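# Move blender ice into bowl, reseat jar

## Task

Transfer every ice cube from the blender jar into the bowl. Afterwards put the jar back on the blender base or set it upright on the table. The bowl and the blender base must end up standing, and the blender must be off.

## Robot and tools

Robot: two arms on a table. left_arm carries a left hand and right_arm a right hand, which are mirror images. The base of left_arm is at (+0.040, +0.522, +0.018) m and the base of right_arm is at (-0.052, -0.347, +0.018) m. Each arm has a wrist camera: cam_left_wrist and cam_right_wrist, both 672x504 fisheye.

Frame: the scene frame has its origin at table-top height, midway between the arms. +x points out over the table, +z points up, and +y is toward left_arm. Every position, velocity and target is given in this frame. Each hand has a hand point near the palm. In its own axes, +z runs along the straight fingers, +y leaves the palm face, and +x runs across the palm away from the thumb on the right hand, or toward the thumb on the left hand. A rigid mast near the wrist on the palm side can strike objects.

Row layout (48 numbers, all in [-1, 1], one list covering both arms):
- left dx, dy, dz, rx, ry, rz
- 16 left hand motors
- left current_limit, speed
- the same 24 numbers for the right arm

The six pose numbers are an offset from the arm's current Hand target, along the scene axes. 1.0 equals 0.6 m or 180 degrees. rx, ry, rz form one rotation vector, turned about the Hand target position. A row of six zeros holds the arm at its Hand target.

Motor order: index_mcp, index_abd, index_pip, index_dip, middle_mcp, middle_abd, middle_pip, middle_dip, ring_mcp, ring_abd, ring_pip, ring_dip, thumb_cmc, thumb_axl, thumb_mcp, thumb_ipl. Each value is an absolute joint goal scaled between the joint's two stops. Moving toward -1 bends a finger toward the palm and swings the thumb in front of the palm. The straight settings are: _mcp +0.75, _pip +0.58, _dip +0.70, _abd 0.00, thumb_cmc +0.71, thumb_axl +0.68, thumb_mcp +0.23, thumb_ipl +0.17.

current_limit sets a cap per motor, scaling from 0 mA at -1 to 550 mA at +1. speed sets goal speed as (speed+1)/2 of 8.5 rad/s. The starting values are +0.4 and -0.6. A hand value of 0 is an actual goal, not 'no change'. To keep a hand as it is, copy back its hand_goal, hand_current_limit and hand_speed.

execute_actions(actions, cameras): actions is a list of actions. Each action holds up to 15 rows at 1/30 s per row. A short action repeats its final row until 15 steps have run. Every row counts from the Hand target at the start of that action, so repeating an offset adds more motion. Camera images come back with an empty actions list, or when cameras names them (["all"], names, or []).

move(target, speed, blend, stop_force, zero, blocking, cameras): drives straight-line paths for both arms. target is one 48-number row, or a list of up to 15 rows. Every row is an offset from the Hand targets that apply when the move begins, not from the previous row.
- speed: m/s, 0.002 to 3.6, default 0.25. Turning is capped at twice that value in rad/s.
- blend: metres for rounding corners. 0 means stop at each target.
- stop_force: 3 to 120 N. A path ends when the wrist senses that much push against the direction of travel. Do not rely on it for light touches, loose parts, or while the hand turns. Omit it when pulling away from a contact.
- zero: rezeroes the sensor before the move, default true.
- blocking=false: returns early. It cannot be combined with stop_force.
Paths stop after 10 s and do not steer around obstacles. Keep paths away from each arm's own base.

wait(seconds 0-10): lets the scene run.
stop(): brakes a running move.
zoom_image(camera, region [x0,y0,x1,y1], at most 504 px on each side): enlarges part of the most recent image.
zero_wrist_force(arm): tares that arm's wrist sensor.
finished_scene(scene): ends the current scene. Pass its number and only call it once the goal holds without the robot.

Results: each arm reports end_effector_position (m), end_effector_quat_wxyz, velocities, Hand target, joint positions and torques, and wrist force and torque in the end effector's axes. The hand reports hand_goal, hand_measured, hand_current_ma and hand_state (moving, goal, blocked or overload). A move also returns a 'move:' line giving how it ended:
- done: within 3 mm and 2 degrees of target
- off_target, moving, held, fault
- limits=paced: the command was clipped
- limits=held: a check withheld steps
Neither done nor off_target means nothing was touched. The hand point often stops short of its Hand target; send the missing distance as an offset. Each command's orientation is clipped to within 32 degrees of the current orientation.

Hazards:
- Arms are stiff. A target slightly beyond a firm contact, or a fast impact, can trigger a torque or force fault (about 150 N). The arm then halts for 10 s.
- Wrist joints deliver only about 11.9 N m.
- Motors drawing 495 mA or more for 5 s shut down for 10 s.
- Heavy loads, a stretched-out arm, or pushing at poses the arm cannot reach will overheat it. At 85 °C the arm brakes for 30-60 s.
- The clearance check only partly prevents arm-to-arm contact. Hitting the other arm or gripping its fingers can end the scene.
- Avoid dropping or flinging objects, knocking over the bowl or base, slams, and hard pushes. Any object falling off the table fails the task.
- Objects may sometimes get nudged by outside forces.

Each tool is called after "Call:" as name([rows], argument=value, ...), one row to a line, values as JSON.

## Session

Call:
execute_actions(actions=[])

Scene clock: 0.00 s.
left_arm: end_effector_position=(+0.4412, +0.6299, +0.2479) hand_goal=(+0.754, +0.000, +0.576, +0.696, +0.754, +0.000, +0.576, +0.696, +0.754, +0.000, +0.576, +0.696, +0.714, +0.678, +0.226, +0.168) hand_measured=(+0.754, +0.000, +0.576, +0.696, +0.754, +0.000, +0.576, +0.696, +0.754, +0.000, +0.576, +0.696, +0.714, +0.678, +0.226, +0.168) hand_current_ma=(+0, +0, +0, +0, +0, +0, +0, +0, +0, +0, +0, +0, +0, +0, +0, +0) hand_state=(goal, goal, goal, goal, goal, goal, goal, goal, goal, goal, goal, goal, goal, goal, goal, goal) hand_current_limit=0.40 hand_speed=-0.60 end_effector_quat_wxyz=(+0.000, -0.028, +1.000, +0.000) | right_arm: end_effector_position=(+0.3504, -0.4494, +0.2479) hand_goal=(+0.754, +0.000, +0.576, +0.696, +0.754, +0.000, +0.576, +0.696, +0.754, +0.000, +0.576, +0.696, +0.714, +0.678, +0.226, +0.168) hand_measured=(+0.754, +0.000, +0.576, +0.696, +0.754, +0.000, +0.576, +0.696, +0.754, +0.000, +0.576, +0.696, +0.714, +0.678, +0.226, +0.168) hand_current_ma=(+0, +0, +0, +0, +0, +0, +0, +0, +0, +0, +0, +0, +0, +0, +0, +0) hand_state=(goal, goal, goal, goal, goal, goal, goal, goal, goal, goal, goal, goal, goal, goal, goal, goal) hand_current_limit=0.40 hand_speed=-0.60 end_effector_quat_wxyz=(+0.000, +1.000, -0.022, +0.000)
Joint positions: left_arm=[3.458 -1.419 -2.042 -1.252 1.571 -1.255] | right_arm=[-0.316 -1.723 2.042 -1.89 -1.571 1.255]
Joint velocities: within noise
Joint torques (N m): no reading
Wrist force (N): no reading
Wrist torque (N m): no reading
Wrist force, peak (N): no reading
Hand target: left_arm +0.4412, +0.6299, +0.2479; +0.000, -0.028, +1.000, +0.000 | right_arm +0.3504, -0.4494, +0.2479; +0.000, +1.000, -0.022, +0.000

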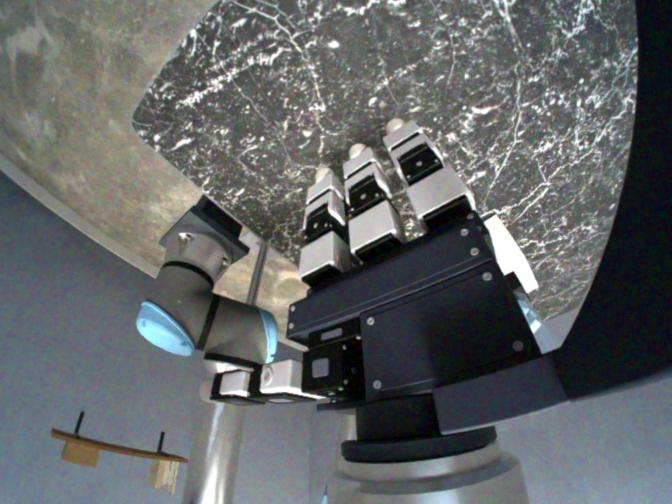

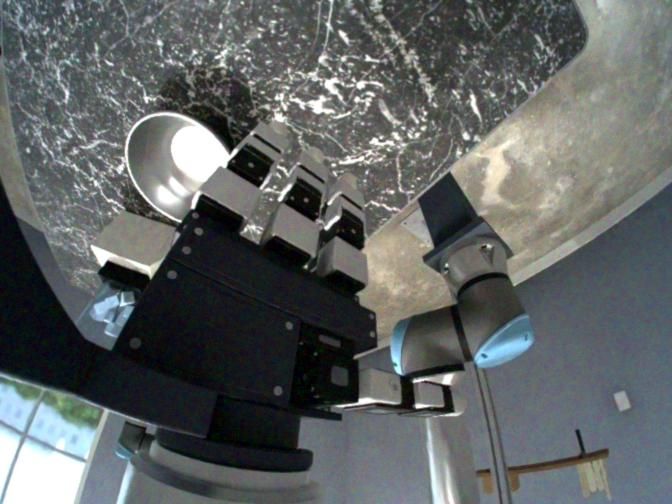

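Call:
zoom_image(camera="cam_right_wrist", region=[0, 60, 300, 400])

Call:
zoom_image(camera="cam_left_wrist", region=[420, 150, 640, 380])

Scaled by 1.482 from the camera's 672x504 image, which has a finer 960x720 frame.

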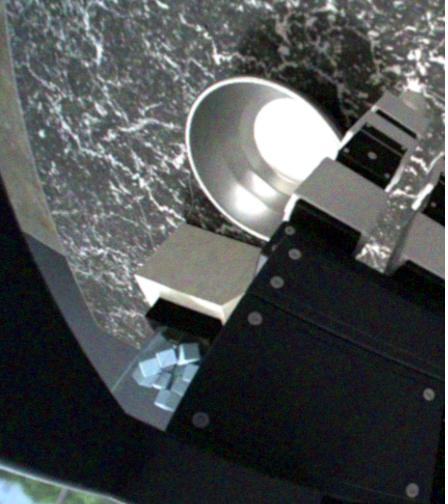

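Scaled by 2.191 from the camera's 672x504 image, which has a finer 960x720 frame.

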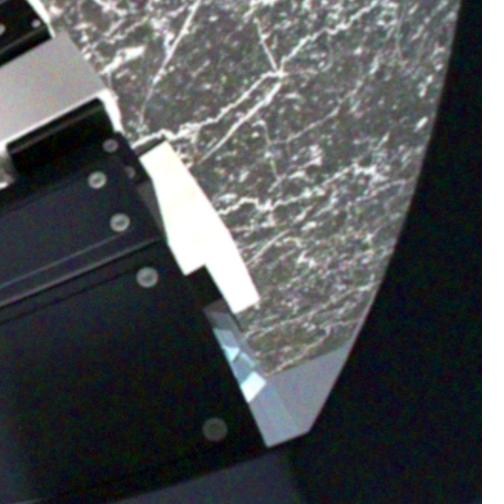

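Call:
move(target=[0,0,0,0,0,0,0.754,0,0.576,0.696,0.754,0,0.576,0.696,0.754,0,0.576,0.696,0.714,0.678,0.226,0.168,0.4,-0.6,-0.1,0.633,0.2167,0,0,0,0.754,0,0.576,0.696,0.754,0,0.576,0.696,0.754,0,0.576,0.696,0.714,0.678,0.226,0.168,0.4,-0.6], speed=0.4, cameras=["all"])

Scene clock: 24.13 s.
left_arm: end_effector_position=(+0.4412, +0.6299, +0.2479) hand_goal=(+0.754, +0.000, +0.576, +0.696, +0.754, +0.000, +0.576, +0.696, +0.754, +0.000, +0.576, +0.696, +0.714, +0.678, +0.226, +0.168) hand_measured=(+0.754, +0.000, +0.576, +0.696, +0.754, +0.000, +0.576, +0.696, +0.754, +0.000, +0.576, +0.696, +0.714, +0.678, +0.224, +0.168) hand_current_ma=(+0, +0, +0, +0, +0, +0, +0, +0, +0, +0, +0, +0, +0, +0, +0, +0) hand_state=(goal, goal, goal, goal, goal, goal, goal, goal, goal, goal, goal, goal, goal, goal, goal, goal) hand_current_limit=0.40 hand_speed=-0.60 end_effector_quat_wxyz=(+0.000, -0.028, +1.000, +0.000) | right_arm: end_effector_position=(+0.2904, -0.0697, +0.3779) hand_goal=(+0.754, +0.000, +0.576, +0.696, +0.754, +0.000, +0.576, +0.696, +0.754, +0.000, +0.576, +0.696, +0.714, +0.678, +0.226, +0.168) hand_measured=(+0.752, +0.000, +0.576, +0.696, +0.754, +0.000, +0.576, +0.696, +0.752, +0.000, +0.576, +0.696, +0.714, +0.678, +0.224, +0.168) hand_current_ma=(+0, +0, +0, +0, +0, +0, +0, +0, +0, +0, +0, +0, +0, +0, -1, +0) hand_state=(goal, goal, goal, goal, goal, goal, goal, goal, goal, goal, goal, goal, goal, goal, goal, goal) hand_current_limit=0.40 hand_speed=-0.60 end_effector_quat_wxyz=(+0.000, +1.000, -0.022, +0.000) end_effector_velocity=(+0.000, +0.001, +0.001) end_effector_angular_velocity=(+0.003, -0.002, -0.004)
Joint positions: left_arm=[3.458 -1.419 -2.042 -1.252 1.571 -1.255] | right_arm=[0.557 -1.556 1.551 -1.565 -1.571 2.128]
Joint velocities: left_arm=[within noise] | right_arm=[0.001 0.001 -0.004 0 0.002 0.005]
Joint torques (N m): left_arm=[0.35 15.12 23.27 2.19 0.11 -0.04] | right_arm=[10.8 -17.04 -34.84 -2.31 1.88 1.64]
Wrist force (N): left_arm=[0.0 -0.1 0.1] | right_arm=[-0.3 0.1 -0.5]
Wrist torque (N m): left_arm=[-0.03 0.01 0.00] | right_arm=[0.04 0.02 0.09]
Wrist force, peak (N): left_arm=[0.4 0.3 0.1] | right_arm=[0.6 3.6 0.7]
Hand target: left_arm +0.4412, +0.6299, +0.2479; +0.000, -0.028, +1.000, +0.000 | right_arm +0.2904, -0.0696, +0.3779; +0.000, +1.000, -0.022, +0.000
Off the commanded pose: left_arm 0.000 m, 0 deg | right_arm 0.000 m, 0 deg.
move: done
camera_calibration:
cam_right_wrist: T_world_to_cam=[[-0.79604, -0.602169, -0.0609317, 0.24936], [-0.451742, 0.52413, 0.721954, -0.150074], [-0.402802, 0.60223, -0.689253, 0.543307], [0, 0, 0, 1]] pos_world=[0.349551, -0.0983799, 0.498017]

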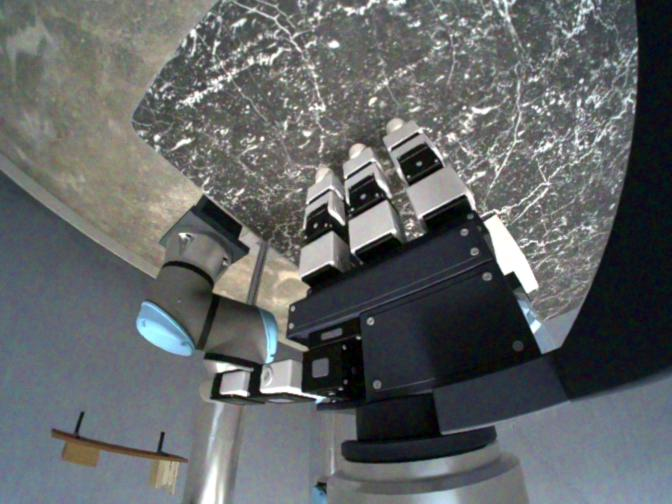

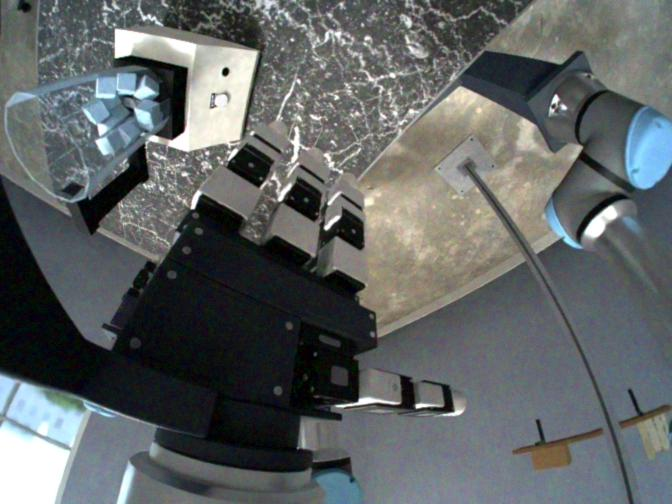

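Call:
zoom_image(camera="cam_right_wrist", region=[0, 10, 280, 250])

Scaled by 1.800 from the camera's 672x504 image, which has a finer 960x720 frame.

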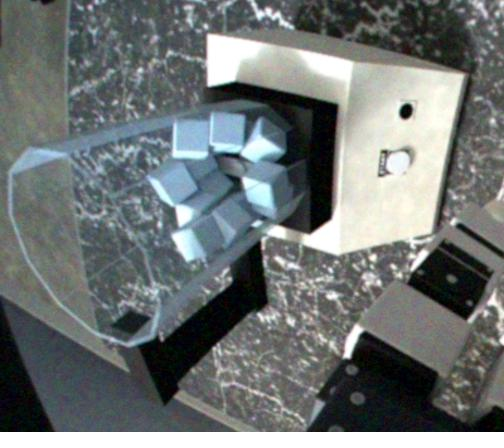

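Call:
move(target=[-0.252,-0.383,0.22,0,0,0,0.754,0,0.576,0.696,0.754,0,0.576,0.696,0.754,0,0.576,0.696,0.714,0.678,0.226,0.168,0.4,-0.6,0,-0.217,0,0,0,0,0.754,0,0.576,0.696,0.754,0,0.576,0.696,0.754,0,0.576,0.696,0.714,0.678,0.226,0.168,0.4,-0.6], speed=0.4, cameras=["all"])

Call:
zoom_image(camera="cam_left_wrist", region=[400, 60, 670, 300])

Call:
zoom_image(camera="cam_right_wrist", region=[0, 60, 280, 320])

Scene clock: 47.47 s.
left_arm: end_effector_position=(+0.2900, +0.4002, +0.3798) hand_goal=(+0.754, +0.000, +0.576, +0.696, +0.754, +0.000, +0.576, +0.696, +0.754, +0.000, +0.576, +0.696, +0.714, +0.678, +0.226, +0.168) hand_measured=(+0.754, +0.000, +0.576, +0.696, +0.754, +0.000, +0.576, +0.696, +0.754, +0.000, +0.576, +0.696, +0.714, +0.678, +0.224, +0.168) hand_current_ma=(+0, +0, +0, +0, +0, +0, +0, +0, +0, +0, +0, +0, +0, +0, +0, +0) hand_state=(goal, goal, goal, goal, goal, goal, goal, goal, goal, goal, goal, goal, goal, goal, goal, goal) hand_current_limit=0.40 hand_speed=-0.60 end_effector_quat_wxyz=(+0.000, -0.028, +1.000, +0.000) | right_arm: end_effector_position=(+0.2904, -0.1997, +0.3779) hand_goal=(+0.754, +0.000, +0.576, +0.696, +0.754, +0.000, +0.576, +0.696, +0.754, +0.000, +0.576, +0.696, +0.714, +0.678, +0.226, +0.168) hand_measured=(+0.752, +0.000, +0.576, +0.696, +0.754, +0.000, +0.576, +0.696, +0.752, +0.000, +0.576, +0.696, +0.714, +0.678, +0.224, +0.168) hand_current_ma=(+0, +0, +0, +0, +0, +0, +0, +0, +0, +0, +0, +0, +0, +0, -1, +0) hand_state=(goal, goal, goal, goal, goal, goal, goal, goal, goal, goal, goal, goal, goal, goal, goal, goal) hand_current_limit=0.40 hand_speed=-0.60 end_effector_quat_wxyz=(+0.000, +1.000, -0.022, +0.000)
Joint positions: left_arm=[2.844 -1.156 -1.883 -1.673 1.571 -1.869] | right_arm=[0.292 -1.755 1.731 -1.547 -1.571 1.863]
Joint torques (N m): left_arm=[-11.27 14.52 24.34 0.84 -2.08 -1.53] | right_arm=[-6.09 -5.46 -32.25 -3.47 0.92 -1.04]
Wrist force (N): left_arm=[-0.2 0.3 -0.3] | right_arm=[-0.5 0.2 0.3]
Wrist torque (N m): left_arm=[0.09 0.07 0.04] | right_arm=[-0.03 0.00 -0.07]
Wrist force, peak (N): left_arm=[1.5 -2.2 -1.5] | right_arm=[-0.5 1.9 0.0]
Hand target: left_arm +0.2900, +0.4001, +0.3799; +0.000, -0.028, +1.000, +0.000 | right_arm +0.2904, -0.1998, +0.3779; +0.000, +1.000, -0.022, +0.000
Off the commanded pose: left_arm 0.000 m, 0 deg | right_arm 0.000 m, 0 deg.
move: done
camera_calibration:
cam_left_wrist: T_world_to_cam=[[0.823266, -0.566789, 0.0313527, -0.0625731], [-0.402869, -0.544476, 0.735692, 0.00550974], [-0.399911, -0.618301, -0.67659, 0.746375], [0, 0, 0, 1]] pos_world=[0.352218, 0.429019, 0.502898]
cam_right_wrist: T_world_to_cam=[[-0.796069, -0.602127, -0.0609745, 0.171046], [-0.451688, 0.524057, 0.72204, -0.082133], [-0.402806, 0.602335, -0.689159, 0.621604], [0, 0, 0, 1]] pos_world=[0.349451, -0.22838, 0.498117]

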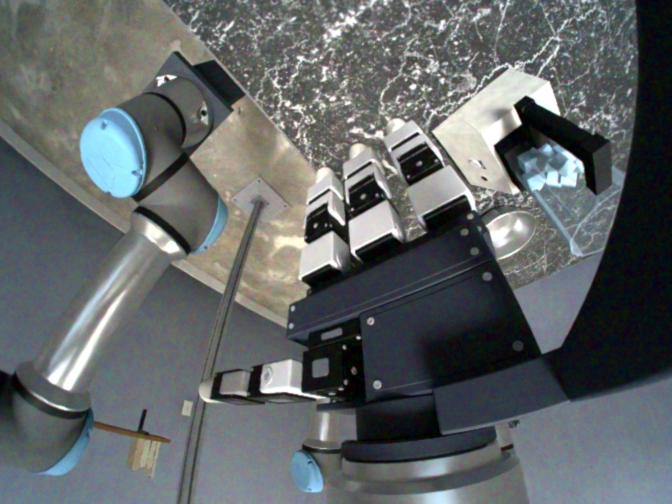

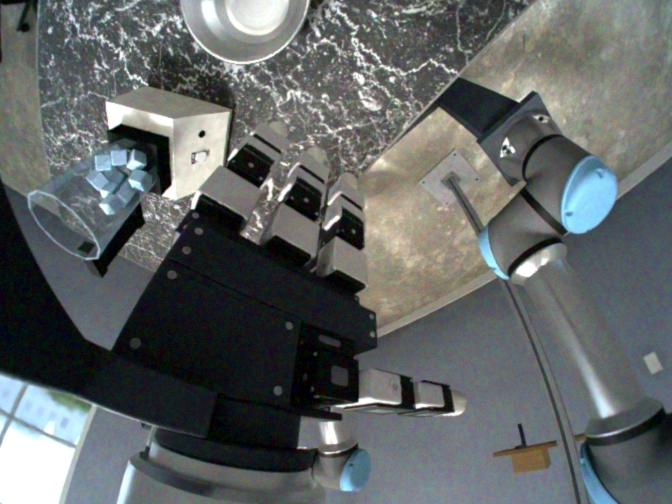

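Scaled by 1.867 from the camera's 672x504 image, which has a finer 960x720 frame.

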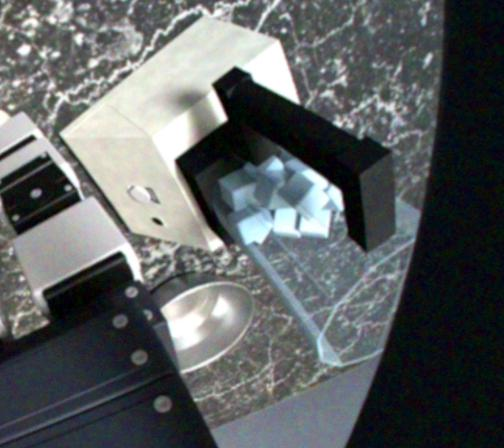

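Scaled by 1.800 from the camera's 672x504 image, which has a finer 960x720 frame.

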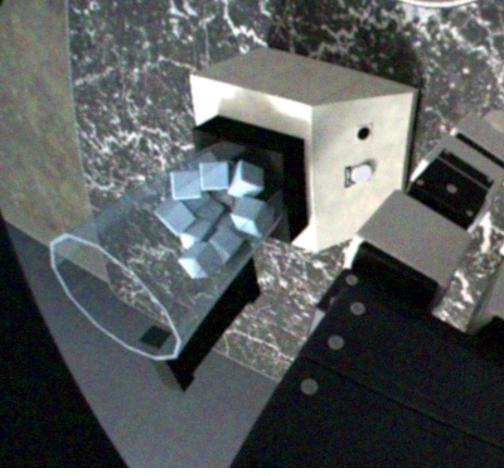

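Call:
zoom_image(camera="cam_left_wrist", region=[490, 70, 640, 270])

Call:
zoom_image(camera="cam_right_wrist", region=[20, 110, 200, 290])

Scaled by 2.520 from the camera's 672x504 image, which has a finer 960x720 frame.

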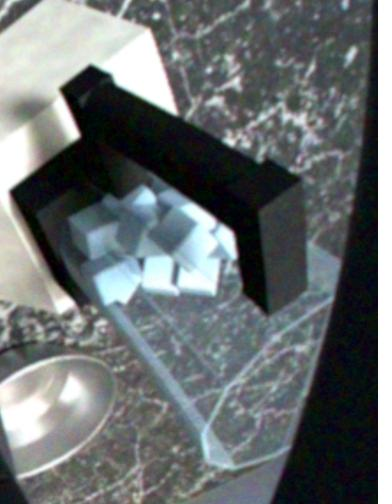

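Scaled by 2.800 from the camera's 672x504 image, which has a finer 960x720 frame.

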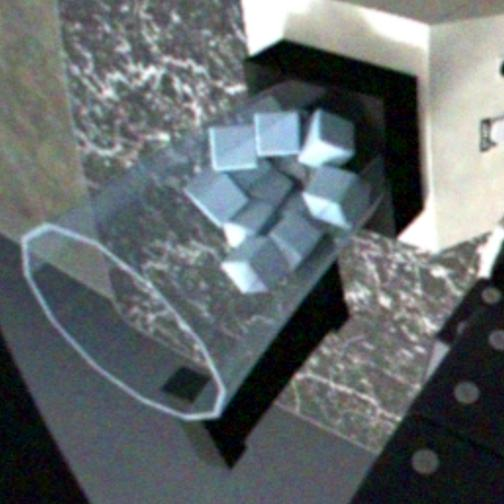

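Call:
move([
  [0,0,0,0,0,0,0.754,0,0.576,0.696,0.754,0,0.576,0.696,0.754,0,0.576,0.696,0.714,0.678,0.226,0.168,0.4,-0.6,0.1,0,0,0,0,0.5,0.754,0,0.576,0.696,0.754,0,0.576,0.696,0.754,0,0.576,0.696,0.714,0.678,0.226,0.168,0.4,-0.6],
  [0,0,0,0,0,0,0.754,0,0.576,0.696,0.754,0,0.576,0.696,0.754,0,0.576,0.696,0.714,0.678,0.226,0.168,0.4,-0.6,0.2,0.05,0,0,0,0.97,0.754,0,0.576,0.696,0.754,0,0.576,0.696,0.754,0,0.576,0.696,0.714,0.678,0.226,0.168,0.4,-0.6],
  [0,0,0,0,0,0,0.754,0,0.576,0.696,0.754,0,0.576,0.696,0.754,0,0.576,0.696,0.714,0.678,0.226,0.168,0.4,-0.6,0.333,0.167,-0.05,0.6525,0.0829,-0.6482,0.754,0,0.576,0.696,0.754,0,0.576,0.696,0.754,0,0.576,0.696,0.714,0.678,0.226,0.168,0.4,-0.6],
], speed=0.5, blend=0.03, cameras=["all"])

Scene clock: 129.77 s.
left_arm: end_effector_position=(+0.2900, +0.4001, +0.3799) hand_goal=(+0.754, +0.000, +0.576, +0.696, +0.754, +0.000, +0.576, +0.696, +0.754, +0.000, +0.576, +0.696, +0.714, +0.678, +0.226, +0.168) hand_measured=(+0.754, +0.000, +0.576, +0.696, +0.754, +0.000, +0.576, +0.696, +0.754, +0.000, +0.576, +0.696, +0.714, +0.678, +0.224, +0.168) hand_current_ma=(+0, +0, +0, +0, +0, +0, +0, +0, +0, +0, +0, +0, +0, +0, +0, +0) hand_state=(goal, goal, goal, goal, goal, goal, goal, goal, goal, goal, goal, goal, goal, goal, goal, goal) hand_current_limit=0.40 hand_speed=-0.60 end_effector_quat_wxyz=(+0.000, -0.028, +1.000, +0.000) | right_arm: end_effector_position=(+0.4901, -0.0995, +0.3480) hand_goal=(+0.754, +0.000, +0.576, +0.696, +0.754, +0.000, +0.576, +0.696, +0.754, +0.000, +0.576, +0.696, +0.714, +0.678, +0.226, +0.168) hand_measured=(+0.752, -0.002, +0.576, +0.696, +0.754, -0.002, +0.576, +0.696, +0.752, -0.002, +0.576, +0.696, +0.714, +0.678, +0.224, +0.168) hand_current_ma=(+0, +0, +0, +0, +0, +0, +0, +0, +0, +0, +0, +0, +0, +0, -1, +0) hand_state=(goal, goal, goal, goal, goal, goal, goal, goal, goal, goal, goal, goal, goal, goal, goal, goal) hand_current_limit=0.40 hand_speed=-0.60 end_effector_quat_wxyz=(+0.699, -0.105, +0.699, +0.105) end_effector_velocity=(+0.000, +0.000, +0.000) end_effector_angular_velocity=(+0.000, -0.005, +0.000)
Joint positions: left_arm=[2.843 -1.155 -1.883 -1.674 1.571 -1.869] | right_arm=[-0.058 -1.191 2.291 -4.242 -1.172 -1.571]
Joint velocities: left_arm=[within noise] | right_arm=[0 0.002 -0.001 -0.006 0 0.001]
Joint torques (N m): left_arm=[-11.67 14.49 38.03 0.73 -1.62 0.04] | right_arm=[-6.89 -15.79 -14.82 -2.91 -0.27 -0.35]
Wrist force (N): left_arm=[-0.2 0.2 -0.3] | right_arm=[0.5 -0.7 0.9]
Wrist torque (N m): left_arm=[0.09 0.06 0.05] | right_arm=[-0.11 -0.29 0.20]
Wrist force, peak (N): left_arm=[-0.1 0.2 -0.6] | right_arm=[1.2 -0.7 1.4]
Hand target: left_arm +0.2900, +0.4001, +0.3799; +0.000, -0.028, +1.000, +0.000 | right_arm +0.4902, -0.0996, +0.3479; +0.699, -0.105, +0.699, +0.105
Off the commanded pose: left_arm 0.000 m, 0 deg | right_arm 0.000 m, 0 deg.
move: done
camera_calibration:
cam_left_wrist: T_world_to_cam=[[0.823211, -0.566859, 0.0315327, -0.0625346], [-0.403006, -0.544332, 0.735723, 0.00536726], [-0.399887, -0.618363, -0.676548, 0.7464], [0, 0, 0, 1]] pos_world=[0.352118, 0.429019, 0.502998]
cam_right_wrist: T_world_to_cam=[[-0.127978, 0.626688, 0.76869, -0.105261], [-0.543076, -0.692818, 0.474416, -0.0128896], [0.829873, -0.356742, 0.429005, -0.467665], [0, 0, 0, 1]] pos_world=[0.367632, -0.1098, 0.287659]

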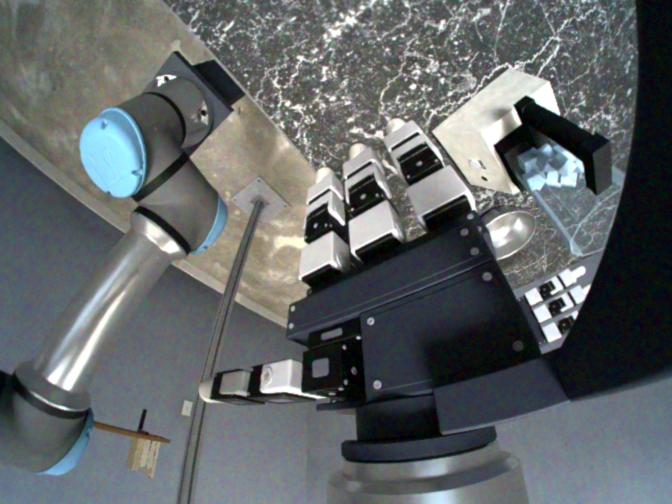

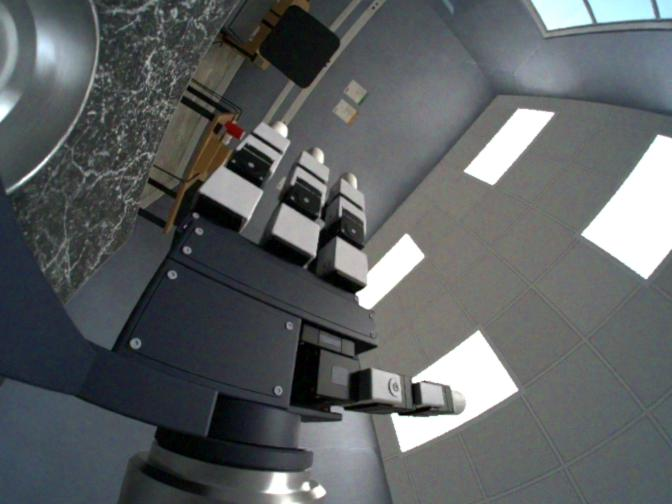

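Call:
move(target=[0,0,0,0,0,0,0.754,0,0.576,0.696,0.754,0,0.576,0.696,0.754,0,0.576,0.696,0.714,0.678,0.226,0.168,0.4,-0.6,0.2463,0.1577,-0.1465,0,0,0,0.754,0,0.576,0.696,0.754,0,0.576,0.696,0.754,0,0.576,0.696,-0.543,0.678,0.226,0.168,0.4,-0.6], speed=0.25, cameras=["all"])

Scene clock: 137.80 s.
left_arm: end_effector_position=(+0.2900, +0.4001, +0.3799) hand_goal=(+0.754, +0.000, +0.576, +0.696, +0.754, +0.000, +0.576, +0.696, +0.754, +0.000, +0.576, +0.696, +0.714, +0.678, +0.226, +0.168) hand_measured=(+0.754, +0.000, +0.576, +0.696, +0.754, +0.000, +0.576, +0.696, +0.754, +0.000, +0.576, +0.696, +0.714, +0.678, +0.224, +0.168) hand_current_ma=(+0, +0, +0, +0, +0, +0, +0, +0, +0, +0, +0, +0, +0, +0, +0, +0) hand_state=(goal, goal, goal, goal, goal, goal, goal, goal, goal, goal, goal, goal, goal, goal, goal, goal) hand_current_limit=0.40 hand_speed=-0.60 end_effector_quat_wxyz=(+0.000, -0.028, +1.000, +0.000) | right_arm: end_effector_position=(+0.6379, -0.0049, +0.2601) hand_goal=(+0.754, +0.000, +0.576, +0.696, +0.754, +0.000, +0.576, +0.696, +0.754, +0.000, +0.576, +0.696, -0.542, +0.678, +0.226, +0.168) hand_measured=(+0.752, -0.002, +0.576, +0.696, +0.754, -0.002, +0.576, +0.696, +0.752, -0.002, +0.576, +0.696, -0.550, +0.678, +0.224, +0.168) hand_current_ma=(+0, +0, +0, +0, +0, +0, +0, +0, +0, +0, +0, +0, -4, +0, -1, +0) hand_state=(goal, goal, goal, goal, goal, goal, goal, goal, goal, goal, goal, goal, goal, goal, goal, goal) hand_current_limit=0.40 hand_speed=-0.60 end_effector_quat_wxyz=(+0.699, -0.105, +0.699, +0.105)
Joint positions: left_arm=[2.843 -1.155 -1.883 -1.674 1.571 -1.869] | right_arm=[0.163 -0.756 1.777 -4.162 -1.392 -1.571]
Joint torques (N m): left_arm=[-11.56 13.56 37.83 0.67 -1.35 -0.82] | right_arm=[-5.01 -33.4 -22.43 -1.41 -0.2 1.26]
Wrist force (N): left_arm=[-0.3 0.3 -0.3] | right_arm=[0.6 -0.9 0.7]
Wrist torque (N m): left_arm=[0.09 0.09 0.03] | right_arm=[-0.12 -0.31 0.09]
Wrist force, peak (N): left_arm=[-0.2 0.3 -0.5] | right_arm=[1.6 -0.5 2.7]
Hand target: left_arm +0.2900, +0.4001, +0.3799; +0.000, -0.028, +1.000, +0.000 | right_arm +0.6380, -0.0050, +0.2600; +0.699, -0.105, +0.699, +0.105
Off the commanded pose: left_arm 0.000 m, 0 deg | right_arm 0.000 m, 0 deg.
move: done
camera_calibration:
cam_left_wrist: T_world_to_cam=[[0.823211, -0.566859, 0.0315327, -0.0625346], [-0.403006, -0.544332, 0.735723, 0.00536726], [-0.399887, -0.618363, -0.676548, 0.7464], [0, 0, 0, 1]] pos_world=[0.352118, 0.429019, 0.502998]
cam_right_wrist: T_world_to_cam=[[-0.128054, 0.626589, 0.768758, -0.0781283], [-0.543058, -0.692907, 0.474307, 0.174528], [0.829873, -0.356743, 0.429004, -0.518823], [0, 0, 0, 1]] pos_world=[0.515332, -0.0152003, 0.199859]

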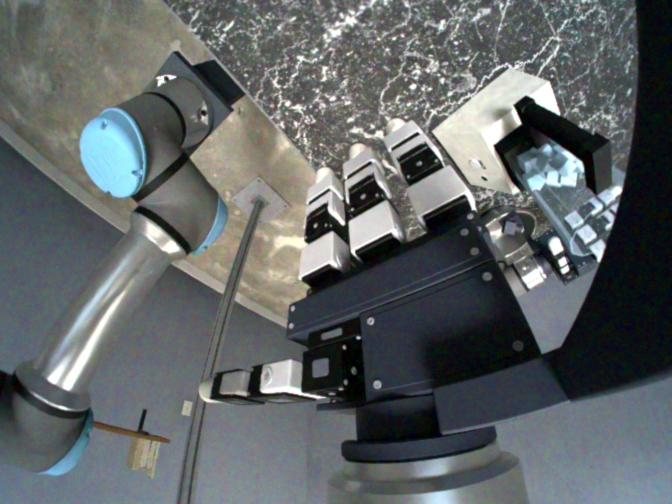

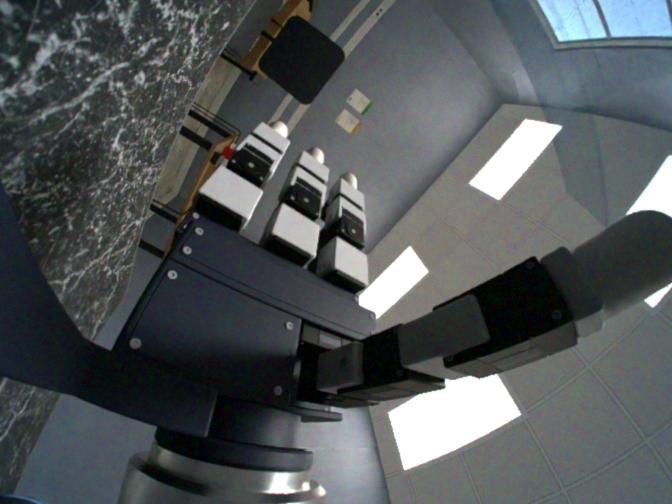

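Call:
zoom_image(camera="cam_left_wrist", region=[440, 60, 670, 300])

Call:
zoom_image(camera="cam_right_wrist", region=[370, 0, 672, 260])

Scaled by 2.100 from the camera's 672x504 image, which has a finer 960x720 frame.

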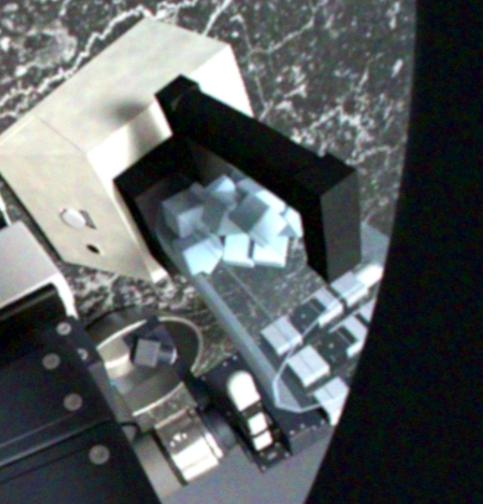

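Scaled by 1.669 from the camera's 672x504 image, which has a finer 960x720 frame.

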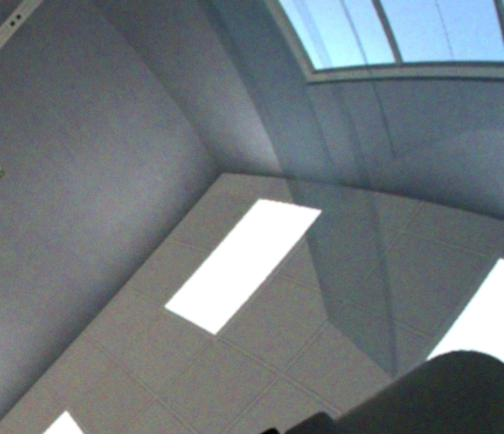

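Call:
move(target=[0,0,0,0,0,0,0.754,0,0.576,0.696,0.754,0,0.576,0.696,0.754,0,0.576,0.696,0.714,0.678,0.226,0.168,0.4,-0.6,-0.0487,0.1594,0,0,0,0,0.754,0,0.576,0.696,0.754,0,0.576,0.696,0.754,0,0.576,0.696,-0.543,0.678,0.226,0.168,0.4,-0.6], speed=0.12, cameras=["all"])

Call:
zoom_image(camera="cam_left_wrist", region=[440, 60, 670, 300])

Call:
zoom_image(camera="cam_right_wrist", region=[190, 0, 672, 440])

Scene clock: 147.17 s.
left_arm: end_effector_position=(+0.2900, +0.4001, +0.3799) hand_goal=(+0.754, +0.000, +0.576, +0.696, +0.754, +0.000, +0.576, +0.696, +0.754, +0.000, +0.576, +0.696, +0.714, +0.678, +0.226, +0.168) hand_measured=(+0.754, +0.000, +0.576, +0.696, +0.754, +0.000, +0.576, +0.696, +0.754, +0.000, +0.576, +0.696, +0.714, +0.678, +0.224, +0.168) hand_current_ma=(+0, +0, +0, +0, +0, +0, +0, +0, +0, +0, +0, +0, +0, +0, +0, +0) hand_state=(goal, goal, goal, goal, goal, goal, goal, goal, goal, goal, goal, goal, goal, goal, goal, goal) hand_current_limit=0.40 hand_speed=-0.60 end_effector_quat_wxyz=(+0.000, -0.028, +1.000, +0.000) | right_arm: end_effector_position=(+0.6088, +0.0907, +0.2599) hand_goal=(+0.754, +0.000, +0.576, +0.696, +0.754, +0.000, +0.576, +0.696, +0.754, +0.000, +0.576, +0.696, -0.542, +0.678, +0.226, +0.168) hand_measured=(+0.754, -0.002, +0.576, +0.696, +0.754, -0.002, +0.576, +0.696, +0.754, -0.002, +0.576, +0.696, -0.552, +0.680, +0.250, +0.174) hand_current_ma=(+0, +0, +0, +0, +0, +0, +0, +0, +0, +0, +0, +0, -7, +1, +39, +5) hand_state=(goal, goal, goal, goal, goal, goal, goal, goal, goal, goal, goal, goal, goal, goal, blocked, goal) hand_current_limit=0.40 hand_speed=-0.60 end_effector_quat_wxyz=(+0.699, -0.105, +0.699, +0.105)
Joint positions: left_arm=[2.843 -1.155 -1.883 -1.674 1.571 -1.869] | right_arm=[0.353 -0.734 1.721 -4.129 -1.583 -1.571]
Joint torques (N m): left_arm=[-11.53 11.98 37.51 0.9 -0.96 -1.43] | right_arm=[1.9 -59.69 -5.37 -3.21 -0.77 -0.33]
Wrist force (N): left_arm=[-0.2 0.1 -0.4] | right_arm=[0.5 -0.5 -1.4]
Wrist torque (N m): left_arm=[0.08 0.06 0.05] | right_arm=[-0.08 -0.35 0.07]
Wrist force, peak (N): left_arm=[-0.5 0.1 -0.5] | right_arm=[0.0 -5.0 -1.2]
Hand target: left_arm +0.2900, +0.4001, +0.3799; +0.000, -0.028, +1.000, +0.000 | right_arm +0.6088, +0.0907, +0.2600; +0.699, -0.105, +0.699, +0.105
Off the commanded pose: left_arm 0.000 m, 0 deg | right_arm 0.000 m, 0 deg.
move: done
camera_calibration:
cam_left_wrist: T_world_to_cam=[[0.823211, -0.566859, 0.0315327, -0.0625346], [-0.403006, -0.544332, 0.735723, 0.00536726], [-0.399887, -0.618363, -0.676548, 0.7464], [0, 0, 0, 1]] pos_world=[0.352118, 0.429019, 0.502998]
cam_right_wrist: T_world_to_cam=[[-0.127903, 0.626656, 0.768728, -0.141663], [-0.542992, -0.692854, 0.47446, 0.22505], [0.82994, -0.356728, 0.428888, -0.460576], [0, 0, 0, 1]] pos_world=[0.486332, 0.0803997, 0.199659]

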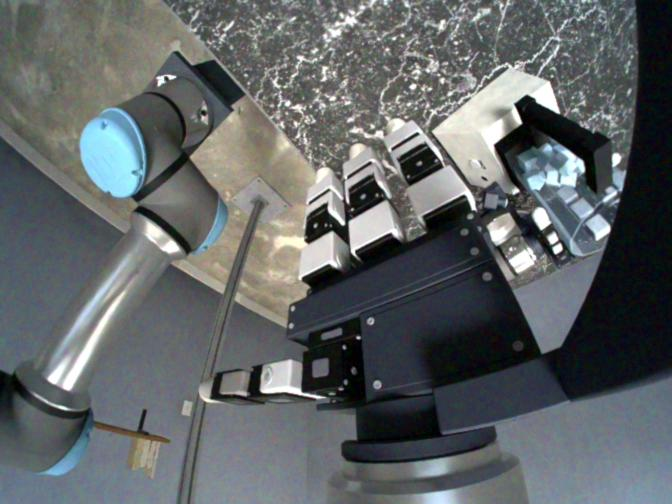

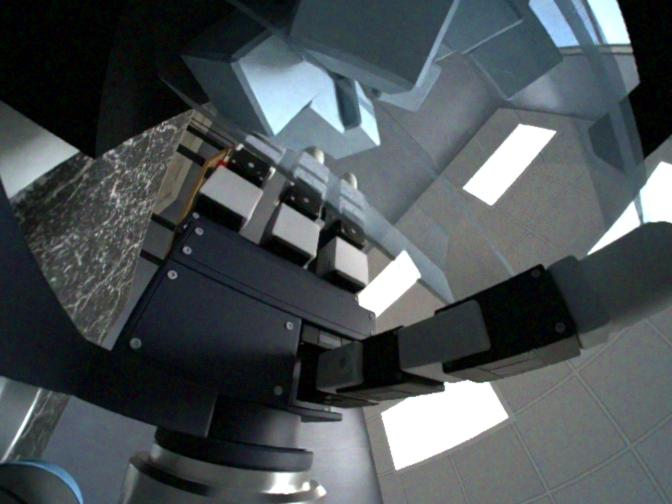

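Scaled by 2.100 from the camera's 672x504 image, which has a finer 960x720 frame.

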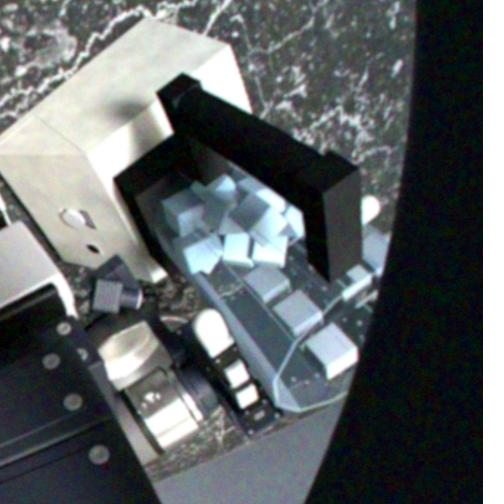

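Scaled by 1.046 from the camera's 672x504 image, which has a finer 960x720 frame.

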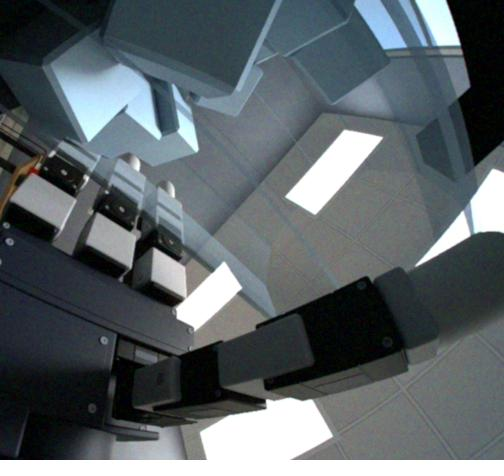

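Call:
move([
  [0,0,0,0,0,0,0.754,0,0.576,0.696,0.754,0,0.576,0.696,0.754,0,0.576,0.696,0.714,0.678,0.226,0.168,0.4,-0.6,-0.016,-0.0048,0,0,0,0,0.754,0,0.576,0.696,0.754,0,0.576,0.696,0.754,0,0.576,0.696,-0.543,0.678,0.226,0.168,0.4,-0.6],
  [0,0,0,0,0,0,0.754,0,0.576,0.696,0.754,0,0.576,0.696,0.754,0,0.576,0.696,0.714,0.678,0.226,0.168,0.4,-0.6,-0.0281,0.035,0,0,0,0,0.754,0,0.576,0.696,0.754,0,0.576,0.696,0.754,0,0.576,0.696,-0.543,0.678,0.226,0.168,0.4,-0.6],
], speed=0.04, stop_force=6, cameras=["cam_right_wrist"])

Scene clock: 152.77 s.
left_arm: end_effector_position=(+0.2900, +0.4001, +0.3799) hand_goal=(+0.754, +0.000, +0.576, +0.696, +0.754, +0.000, +0.576, +0.696, +0.754, +0.000, +0.576, +0.696, +0.714, +0.678, +0.226, +0.168) hand_measured=(+0.754, +0.000, +0.576, +0.696, +0.754, +0.000, +0.576, +0.696, +0.754, +0.000, +0.576, +0.696, +0.714, +0.678, +0.224, +0.168) hand_current_ma=(+0, +0, +0, +0, +0, +0, +0, +0, +0, +0, +0, +0, +0, +0, +0, +0) hand_state=(goal, goal, goal, goal, goal, goal, goal, goal, goal, goal, goal, goal, goal, goal, goal, goal) hand_current_limit=0.40 hand_speed=-0.60 end_effector_quat_wxyz=(+0.000, -0.028, +1.000, +0.000) | right_arm: end_effector_position=(+0.5919, +0.1117, +0.2600) hand_goal=(+0.754, +0.000, +0.576, +0.696, +0.754, +0.000, +0.576, +0.696, +0.754, +0.000, +0.576, +0.696, -0.542, +0.678, +0.226, +0.168) hand_measured=(+0.754, -0.002, +0.576, +0.696, +0.754, -0.002, +0.576, +0.696, +0.754, -0.002, +0.576, +0.696, -0.552, +0.680, +0.228, +0.170) hand_current_ma=(+0, +0, +0, +0, +0, +0, +0, +0, +0, +0, +0, +0, -8, +1, +1, +1) hand_state=(goal, goal, goal, goal, goal, goal, goal, goal, goal, goal, goal, goal, goal, goal, goal, goal) hand_current_limit=0.40 hand_speed=-0.60 end_effector_quat_wxyz=(+0.699, -0.105, +0.699, +0.105)
Joint positions: left_arm=[2.843 -1.155 -1.883 -1.674 1.571 -1.869] | right_arm=[0.401 -0.737 1.73 -4.134 -1.631 -1.571]
Joint torques (N m): left_arm=[-11.47 11.53 37.7 0.73 -0.52 -1.25] | right_arm=[-9.95 -59.42 -2.96 -2.87 0.93 1.2]
Wrist force (N): left_arm=[-0.2 0.3 -0.5] | right_arm=[0.1 -1.2 0.6]
Wrist torque (N m): left_arm=[0.11 0.06 0.05] | right_arm=[-0.14 -0.27 0.05]
Wrist force, peak (N): left_arm=[-0.4 0.2 -0.5] | right_arm=[0.4 -1.9 0.1]
Hand target: left_arm +0.2900, +0.4001, +0.3799; +0.000, -0.028, +1.000, +0.000 | right_arm +0.5919, +0.1117, +0.2600; +0.699, -0.105, +0.699, +0.105
Off the commanded pose: left_arm 0.000 m, 0 deg | right_arm 0.000 m, 0 deg.
move: done
camera_calibration:
cam_right_wrist: T_world_to_cam=[[-0.127971, 0.626626, 0.768742, -0.157029], [-0.54317, -0.692814, 0.474315, 0.230484], [0.829813, -0.356859, 0.429024, -0.439056], [0, 0, 0, 1]] pos_world=[0.469432, 0.1014, 0.199759]
Images, in order (width x height): cam_right_wrist 672x504.

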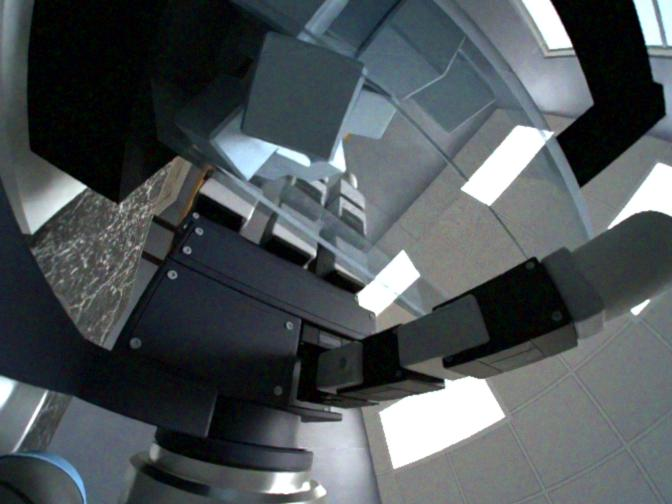

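Call:
move(target=[0,0,0,0,0,0,0.754,0,0.576,0.696,0.754,0,0.576,0.696,0.754,0,0.576,0.696,0.714,0.678,0.226,0.168,0.4,-0.6,-0.0117,0.0382,0,0,0,0,0.754,0,0.576,0.696,0.754,0,0.576,0.696,0.754,0,0.576,0.696,-0.543,0.678,0.226,0.168,0.4,-0.6], speed=0.02, stop_force=5, cameras=["cam_right_wrist"])

Scene clock: 156.67 s.
left_arm: end_effector_position=(+0.2900, +0.4001, +0.3799) hand_goal=(+0.754, +0.000, +0.576, +0.696, +0.754, +0.000, +0.576, +0.696, +0.754, +0.000, +0.576, +0.696, +0.714, +0.678, +0.226, +0.168) hand_measured=(+0.754, +0.000, +0.576, +0.696, +0.754, +0.000, +0.576, +0.696, +0.754, +0.000, +0.576, +0.696, +0.714, +0.678, +0.224, +0.168) hand_current_ma=(+0, +0, +0, +0, +0, +0, +0, +0, +0, +0, +0, +0, +0, +0, +0, +0) hand_state=(goal, goal, goal, goal, goal, goal, goal, goal, goal, goal, goal, goal, goal, goal, goal, goal) hand_current_limit=0.40 hand_speed=-0.60 end_effector_quat_wxyz=(+0.000, -0.028, +1.000, +0.000) | right_arm: end_effector_position=(+0.5849, +0.1346, +0.2600) hand_goal=(+0.754, +0.000, +0.576, +0.696, +0.754, +0.000, +0.576, +0.696, +0.754, +0.000, +0.576, +0.696, -0.542, +0.678, +0.226, +0.168) hand_measured=(+0.756, -0.002, +0.576, +0.696, +0.754, -0.002, +0.576, +0.696, +0.754, -0.002, +0.576, +0.696, -0.552, +0.680, +0.228, +0.170) hand_current_ma=(+1, +0, +0, +0, +0, +0, +0, +0, +0, +0, +0, +0, -8, +1, +1, +1) hand_state=(goal, goal, goal, goal, goal, goal, goal, goal, goal, goal, goal, goal, goal, goal, goal, goal) hand_current_limit=0.40 hand_speed=-0.60 end_effector_quat_wxyz=(+0.699, -0.105, +0.699, +0.105)
Joint positions: left_arm=[2.843 -1.155 -1.883 -1.674 1.571 -1.869] | right_arm=[0.446 -0.727 1.704 -4.119 -1.676 -1.571]
Joint torques (N m): left_arm=[-11.29 10.73 36.98 0.72 -0.21 -1.38] | right_arm=[-8.94 -59.71 -3.39 -2.35 2.28 0.11]
Wrist force (N): left_arm=[-0.2 0.2 -0.4] | right_arm=[-0.1 -3.0 0.1]
Wrist torque (N m): left_arm=[0.09 0.07 0.04] | right_arm=[-0.13 -0.34 0.12]
Wrist force, peak (N): left_arm=[-0.4 0.2 -0.4] | right_arm=[-0.9 -4.0 0.7]
Hand target: left_arm +0.2900, +0.4001, +0.3799; +0.000, -0.028, +1.000, +0.000 | right_arm +0.5849, +0.1346, +0.2600; +0.699, -0.105, +0.699, +0.105
Off the commanded pose: left_arm 0.000 m, 0 deg | right_arm 0.000 m, 0 deg.
move: done
camera_calibration:
cam_right_wrist: T_world_to_cam=[[-0.127896, 0.626594, 0.76878, -0.172388], [-0.543086, -0.69285, 0.474359, 0.242519], [0.829879, -0.356845, 0.428907, -0.424966], [0, 0, 0, 1]] pos_world=[0.462332, 0.1244, 0.199759]
Images, in order (width x height): cam_right_wrist 672x504.

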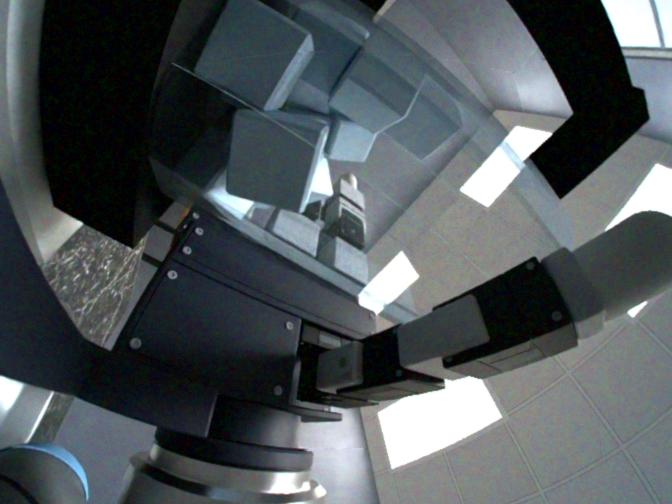

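Call:
move(target=[0,0,0,0,0,0,0.754,0,0.576,0.696,0.754,0,0.576,0.696,0.754,0,0.576,0.696,0.714,0.678,0.226,0.168,0.4,-0.6,-0.0073,0.0239,0,0,0,0,0.754,0,0.576,0.696,0.754,0,0.576,0.696,0.754,0,0.576,0.696,-0.543,0.678,0.226,0.168,0.4,-0.6], speed=0.015, stop_force=5, cameras=["cam_right_wrist"])

Scene clock: 159.43 s.
left_arm: end_effector_position=(+0.2900, +0.4001, +0.3799) hand_goal=(+0.754, +0.000, +0.576, +0.696, +0.754, +0.000, +0.576, +0.696, +0.754, +0.000, +0.576, +0.696, +0.714, +0.678, +0.226, +0.168) hand_measured=(+0.754, +0.000, +0.576, +0.696, +0.754, +0.000, +0.576, +0.696, +0.754, +0.000, +0.576, +0.696, +0.714, +0.678, +0.224, +0.168) hand_current_ma=(+0, +0, +0, +0, +0, +0, +0, +0, +0, +0, +0, +0, +0, +0, +0, +0) hand_state=(goal, goal, goal, goal, goal, goal, goal, goal, goal, goal, goal, goal, goal, goal, goal, goal) hand_current_limit=0.40 hand_speed=-0.60 end_effector_quat_wxyz=(+0.000, -0.028, +1.000, +0.000) | right_arm: end_effector_position=(+0.5842, +0.1369, +0.2602) hand_goal=(+0.754, +0.000, +0.576, +0.696, +0.754, +0.000, +0.576, +0.696, +0.754, +0.000, +0.576, +0.696, -0.542, +0.678, +0.226, +0.168) hand_measured=(+0.758, -0.002, +0.576, +0.696, +0.758, -0.002, +0.576, +0.696, +0.756, -0.002, +0.576, +0.696, -0.552, +0.680, +0.228, +0.170) hand_current_ma=(+2, +0, +0, +0, +2, +0, +0, +0, +1, +0, +0, +0, -8, +1, +1, +1) hand_state=(goal, goal, goal, goal, goal, goal, goal, goal, goal, goal, goal, goal, goal, goal, goal, goal) hand_current_limit=0.40 hand_speed=-0.60 end_effector_quat_wxyz=(+0.699, -0.104, +0.699, +0.105)
Joint positions: left_arm=[2.843 -1.155 -1.883 -1.674 1.571 -1.869] | right_arm=[0.451 -0.726 1.702 -4.118 -1.681 -1.571]
Joint torques (N m): left_arm=[-11.6 9.63 37.15 0.72 -0.08 -1.43] | right_arm=[-8.46 -61.22 -5.14 -2.99 -0.84 -0.02]
Wrist force (N): left_arm=[-0.1 0.0 -0.3] | right_arm=[0.8 -4.0 0.4]
Wrist torque (N m): left_arm=[0.05 0.06 0.05] | right_arm=[-0.22 -0.26 0.15]
Wrist force, peak (N): left_arm=[-0.2 0.2 -0.5] | right_arm=[-3.2 -12.5 0.7]
Hand target: left_arm +0.2900, +0.4001, +0.3799; +0.000, -0.028, +1.000, +0.000 | right_arm +0.5842, +0.1369, +0.2602; +0.699, -0.104, +0.699, +0.105 (not the last commanded pose)
Off the commanded pose: left_arm 0.000 m, 0 deg | right_arm 0.013 m, 0 deg.
move: contact (right_arm)
camera_calibration:
cam_right_wrist: T_world_to_cam=[[-0.127935, 0.626621, 0.768751, -0.173976], [-0.543372, -0.692721, 0.47422, 0.243828], [0.829687, -0.357048, 0.429111, -0.423533], [0, 0, 0, 1]] pos_world=[0.461632, 0.1267, 0.199859]
Images, in order (width x height): cam_right_wrist 672x504.

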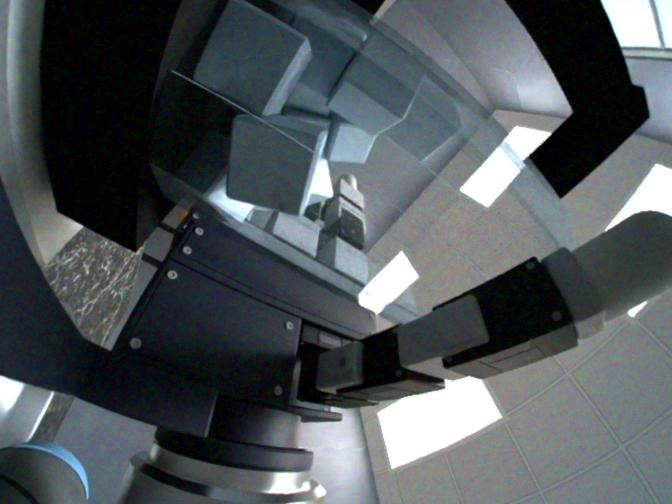

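Call:
move(target=[0,0,0,0,0,0,0.754,0,0.576,0.696,0.754,0,0.576,0.696,0.754,0,0.576,0.696,0.714,0.678,0.226,0.168,0.4,-0.6,0,0,0,0,0,0,0.3,0,0.1,0.116,0.3,0,0.1,0.116,0.3,0,0.1,0.116,-0.543,0.678,0.112,-0.1,0,-0.85], speed=0.05, cameras=["all"])

Call:
zoom_image(camera="cam_left_wrist", region=[440, 60, 670, 300])

Scene clock: 166.40 s.
left_arm: end_effector_position=(+0.2900, +0.4001, +0.3799) hand_goal=(+0.754, +0.000, +0.576, +0.696, +0.754, +0.000, +0.576, +0.696, +0.754, +0.000, +0.576, +0.696, +0.714, +0.678, +0.226, +0.168) hand_measured=(+0.754, +0.000, +0.576, +0.696, +0.754, +0.000, +0.576, +0.696, +0.754, +0.000, +0.576, +0.696, +0.714, +0.678, +0.224, +0.168) hand_current_ma=(+0, +0, +0, +0, +0, +0, +0, +0, +0, +0, +0, +0, +0, +0, +0, +0) hand_state=(goal, goal, goal, goal, goal, goal, goal, goal, goal, goal, goal, goal, goal, goal, goal, goal) hand_current_limit=0.40 hand_speed=-0.60 end_effector_quat_wxyz=(+0.000, -0.028, +1.000, +0.000) | right_arm: end_effector_position=(+0.5842, +0.1369, +0.2602) hand_goal=(+0.300, +0.000, +0.100, +0.116, +0.300, +0.000, +0.100, +0.116, +0.300, +0.000, +0.100, +0.116, -0.542, +0.678, +0.112, -0.100) hand_measured=(+0.426, -0.004, +0.144, +0.184, +0.438, -0.002, +0.112, +0.140, +0.462, -0.002, +0.104, +0.120, -0.562, +0.686, +0.186, -0.046) hand_current_ma=(+275, -1, +70, +138, +275, -1, +9, +26, +275, +0, +1, +1, -20, +6, +234, +147) hand_state=(blocked, goal, blocked, blocked, blocked, goal, goal, blocked, blocked, goal, goal, goal, goal, goal, blocked, blocked) hand_current_limit=0.00 hand_speed=-0.85 end_effector_quat_wxyz=(+0.699, -0.104, +0.699, +0.105)
Joint positions: left_arm=[2.843 -1.155 -1.883 -1.674 1.571 -1.869] | right_arm=[0.451 -0.726 1.702 -4.118 -1.681 -1.571]
Joint torques (N m): left_arm=[-12.31 8.82 36.98 0.65 0.35 -1.37] | right_arm=[25.94 -45.19 -9.93 -0.95 6.36 -0.14]
Wrist force (N): left_arm=[-0.2 0.2 -0.3] | right_arm=[-7.1 -22.7 17.5]
Wrist torque (N m): left_arm=[0.08 0.07 0.04] | right_arm=[-1.53 -1.32 -1.80]
Wrist force, peak (N): left_arm=[-0.3 0.3 -0.4] | right_arm=[-8.6 -22.7 18.1]
Hand target: left_arm +0.2900, +0.4001, +0.3799; +0.000, -0.028, +1.000, +0.000 | right_arm +0.5842, +0.1369, +0.2602; +0.699, -0.104, +0.699, +0.105
Off the commanded pose: left_arm 0.000 m, 0 deg | right_arm 0.000 m, 0 deg.
move: done
camera_calibration:
cam_left_wrist: T_world_to_cam=[[0.823211, -0.566859, 0.0315327, -0.0625346], [-0.403006, -0.544332, 0.735723, 0.00536726], [-0.399887, -0.618363, -0.676548, 0.7464], [0, 0, 0, 1]] pos_world=[0.352118, 0.429019, 0.502998]
cam_right_wrist: T_world_to_cam=[[-0.127969, 0.626577, 0.768782, -0.174037], [-0.543363, -0.692761, 0.474171, 0.243792], [0.829687, -0.357049, 0.429111, -0.423576], [0, 0, 0, 1]] pos_world=[0.461632, 0.1267, 0.199959]

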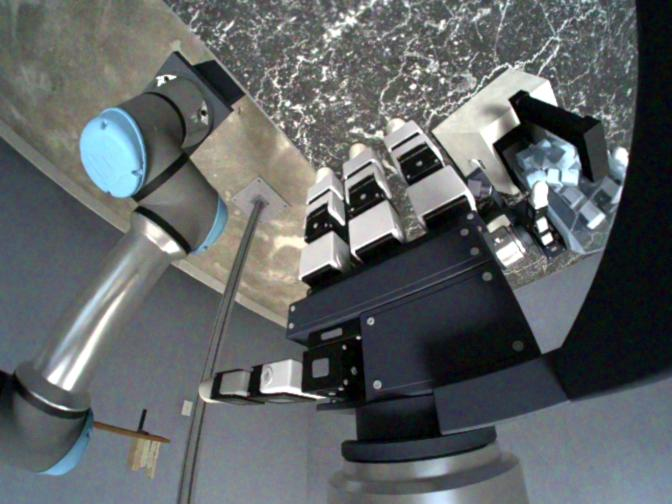

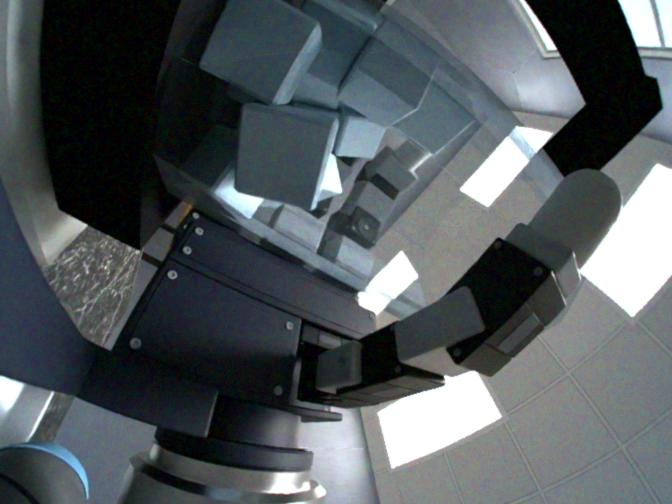

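Scaled by 2.100 from the camera's 672x504 image, which has a finer 960x720 frame.

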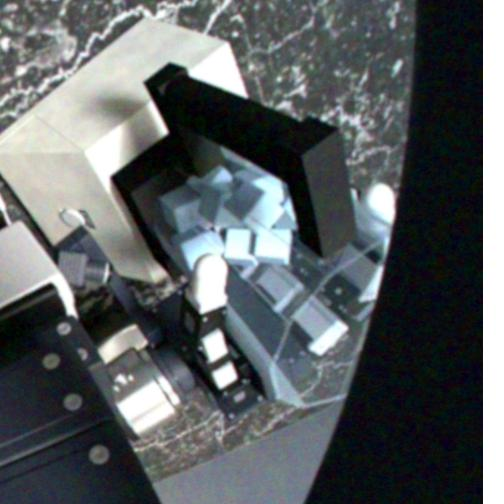

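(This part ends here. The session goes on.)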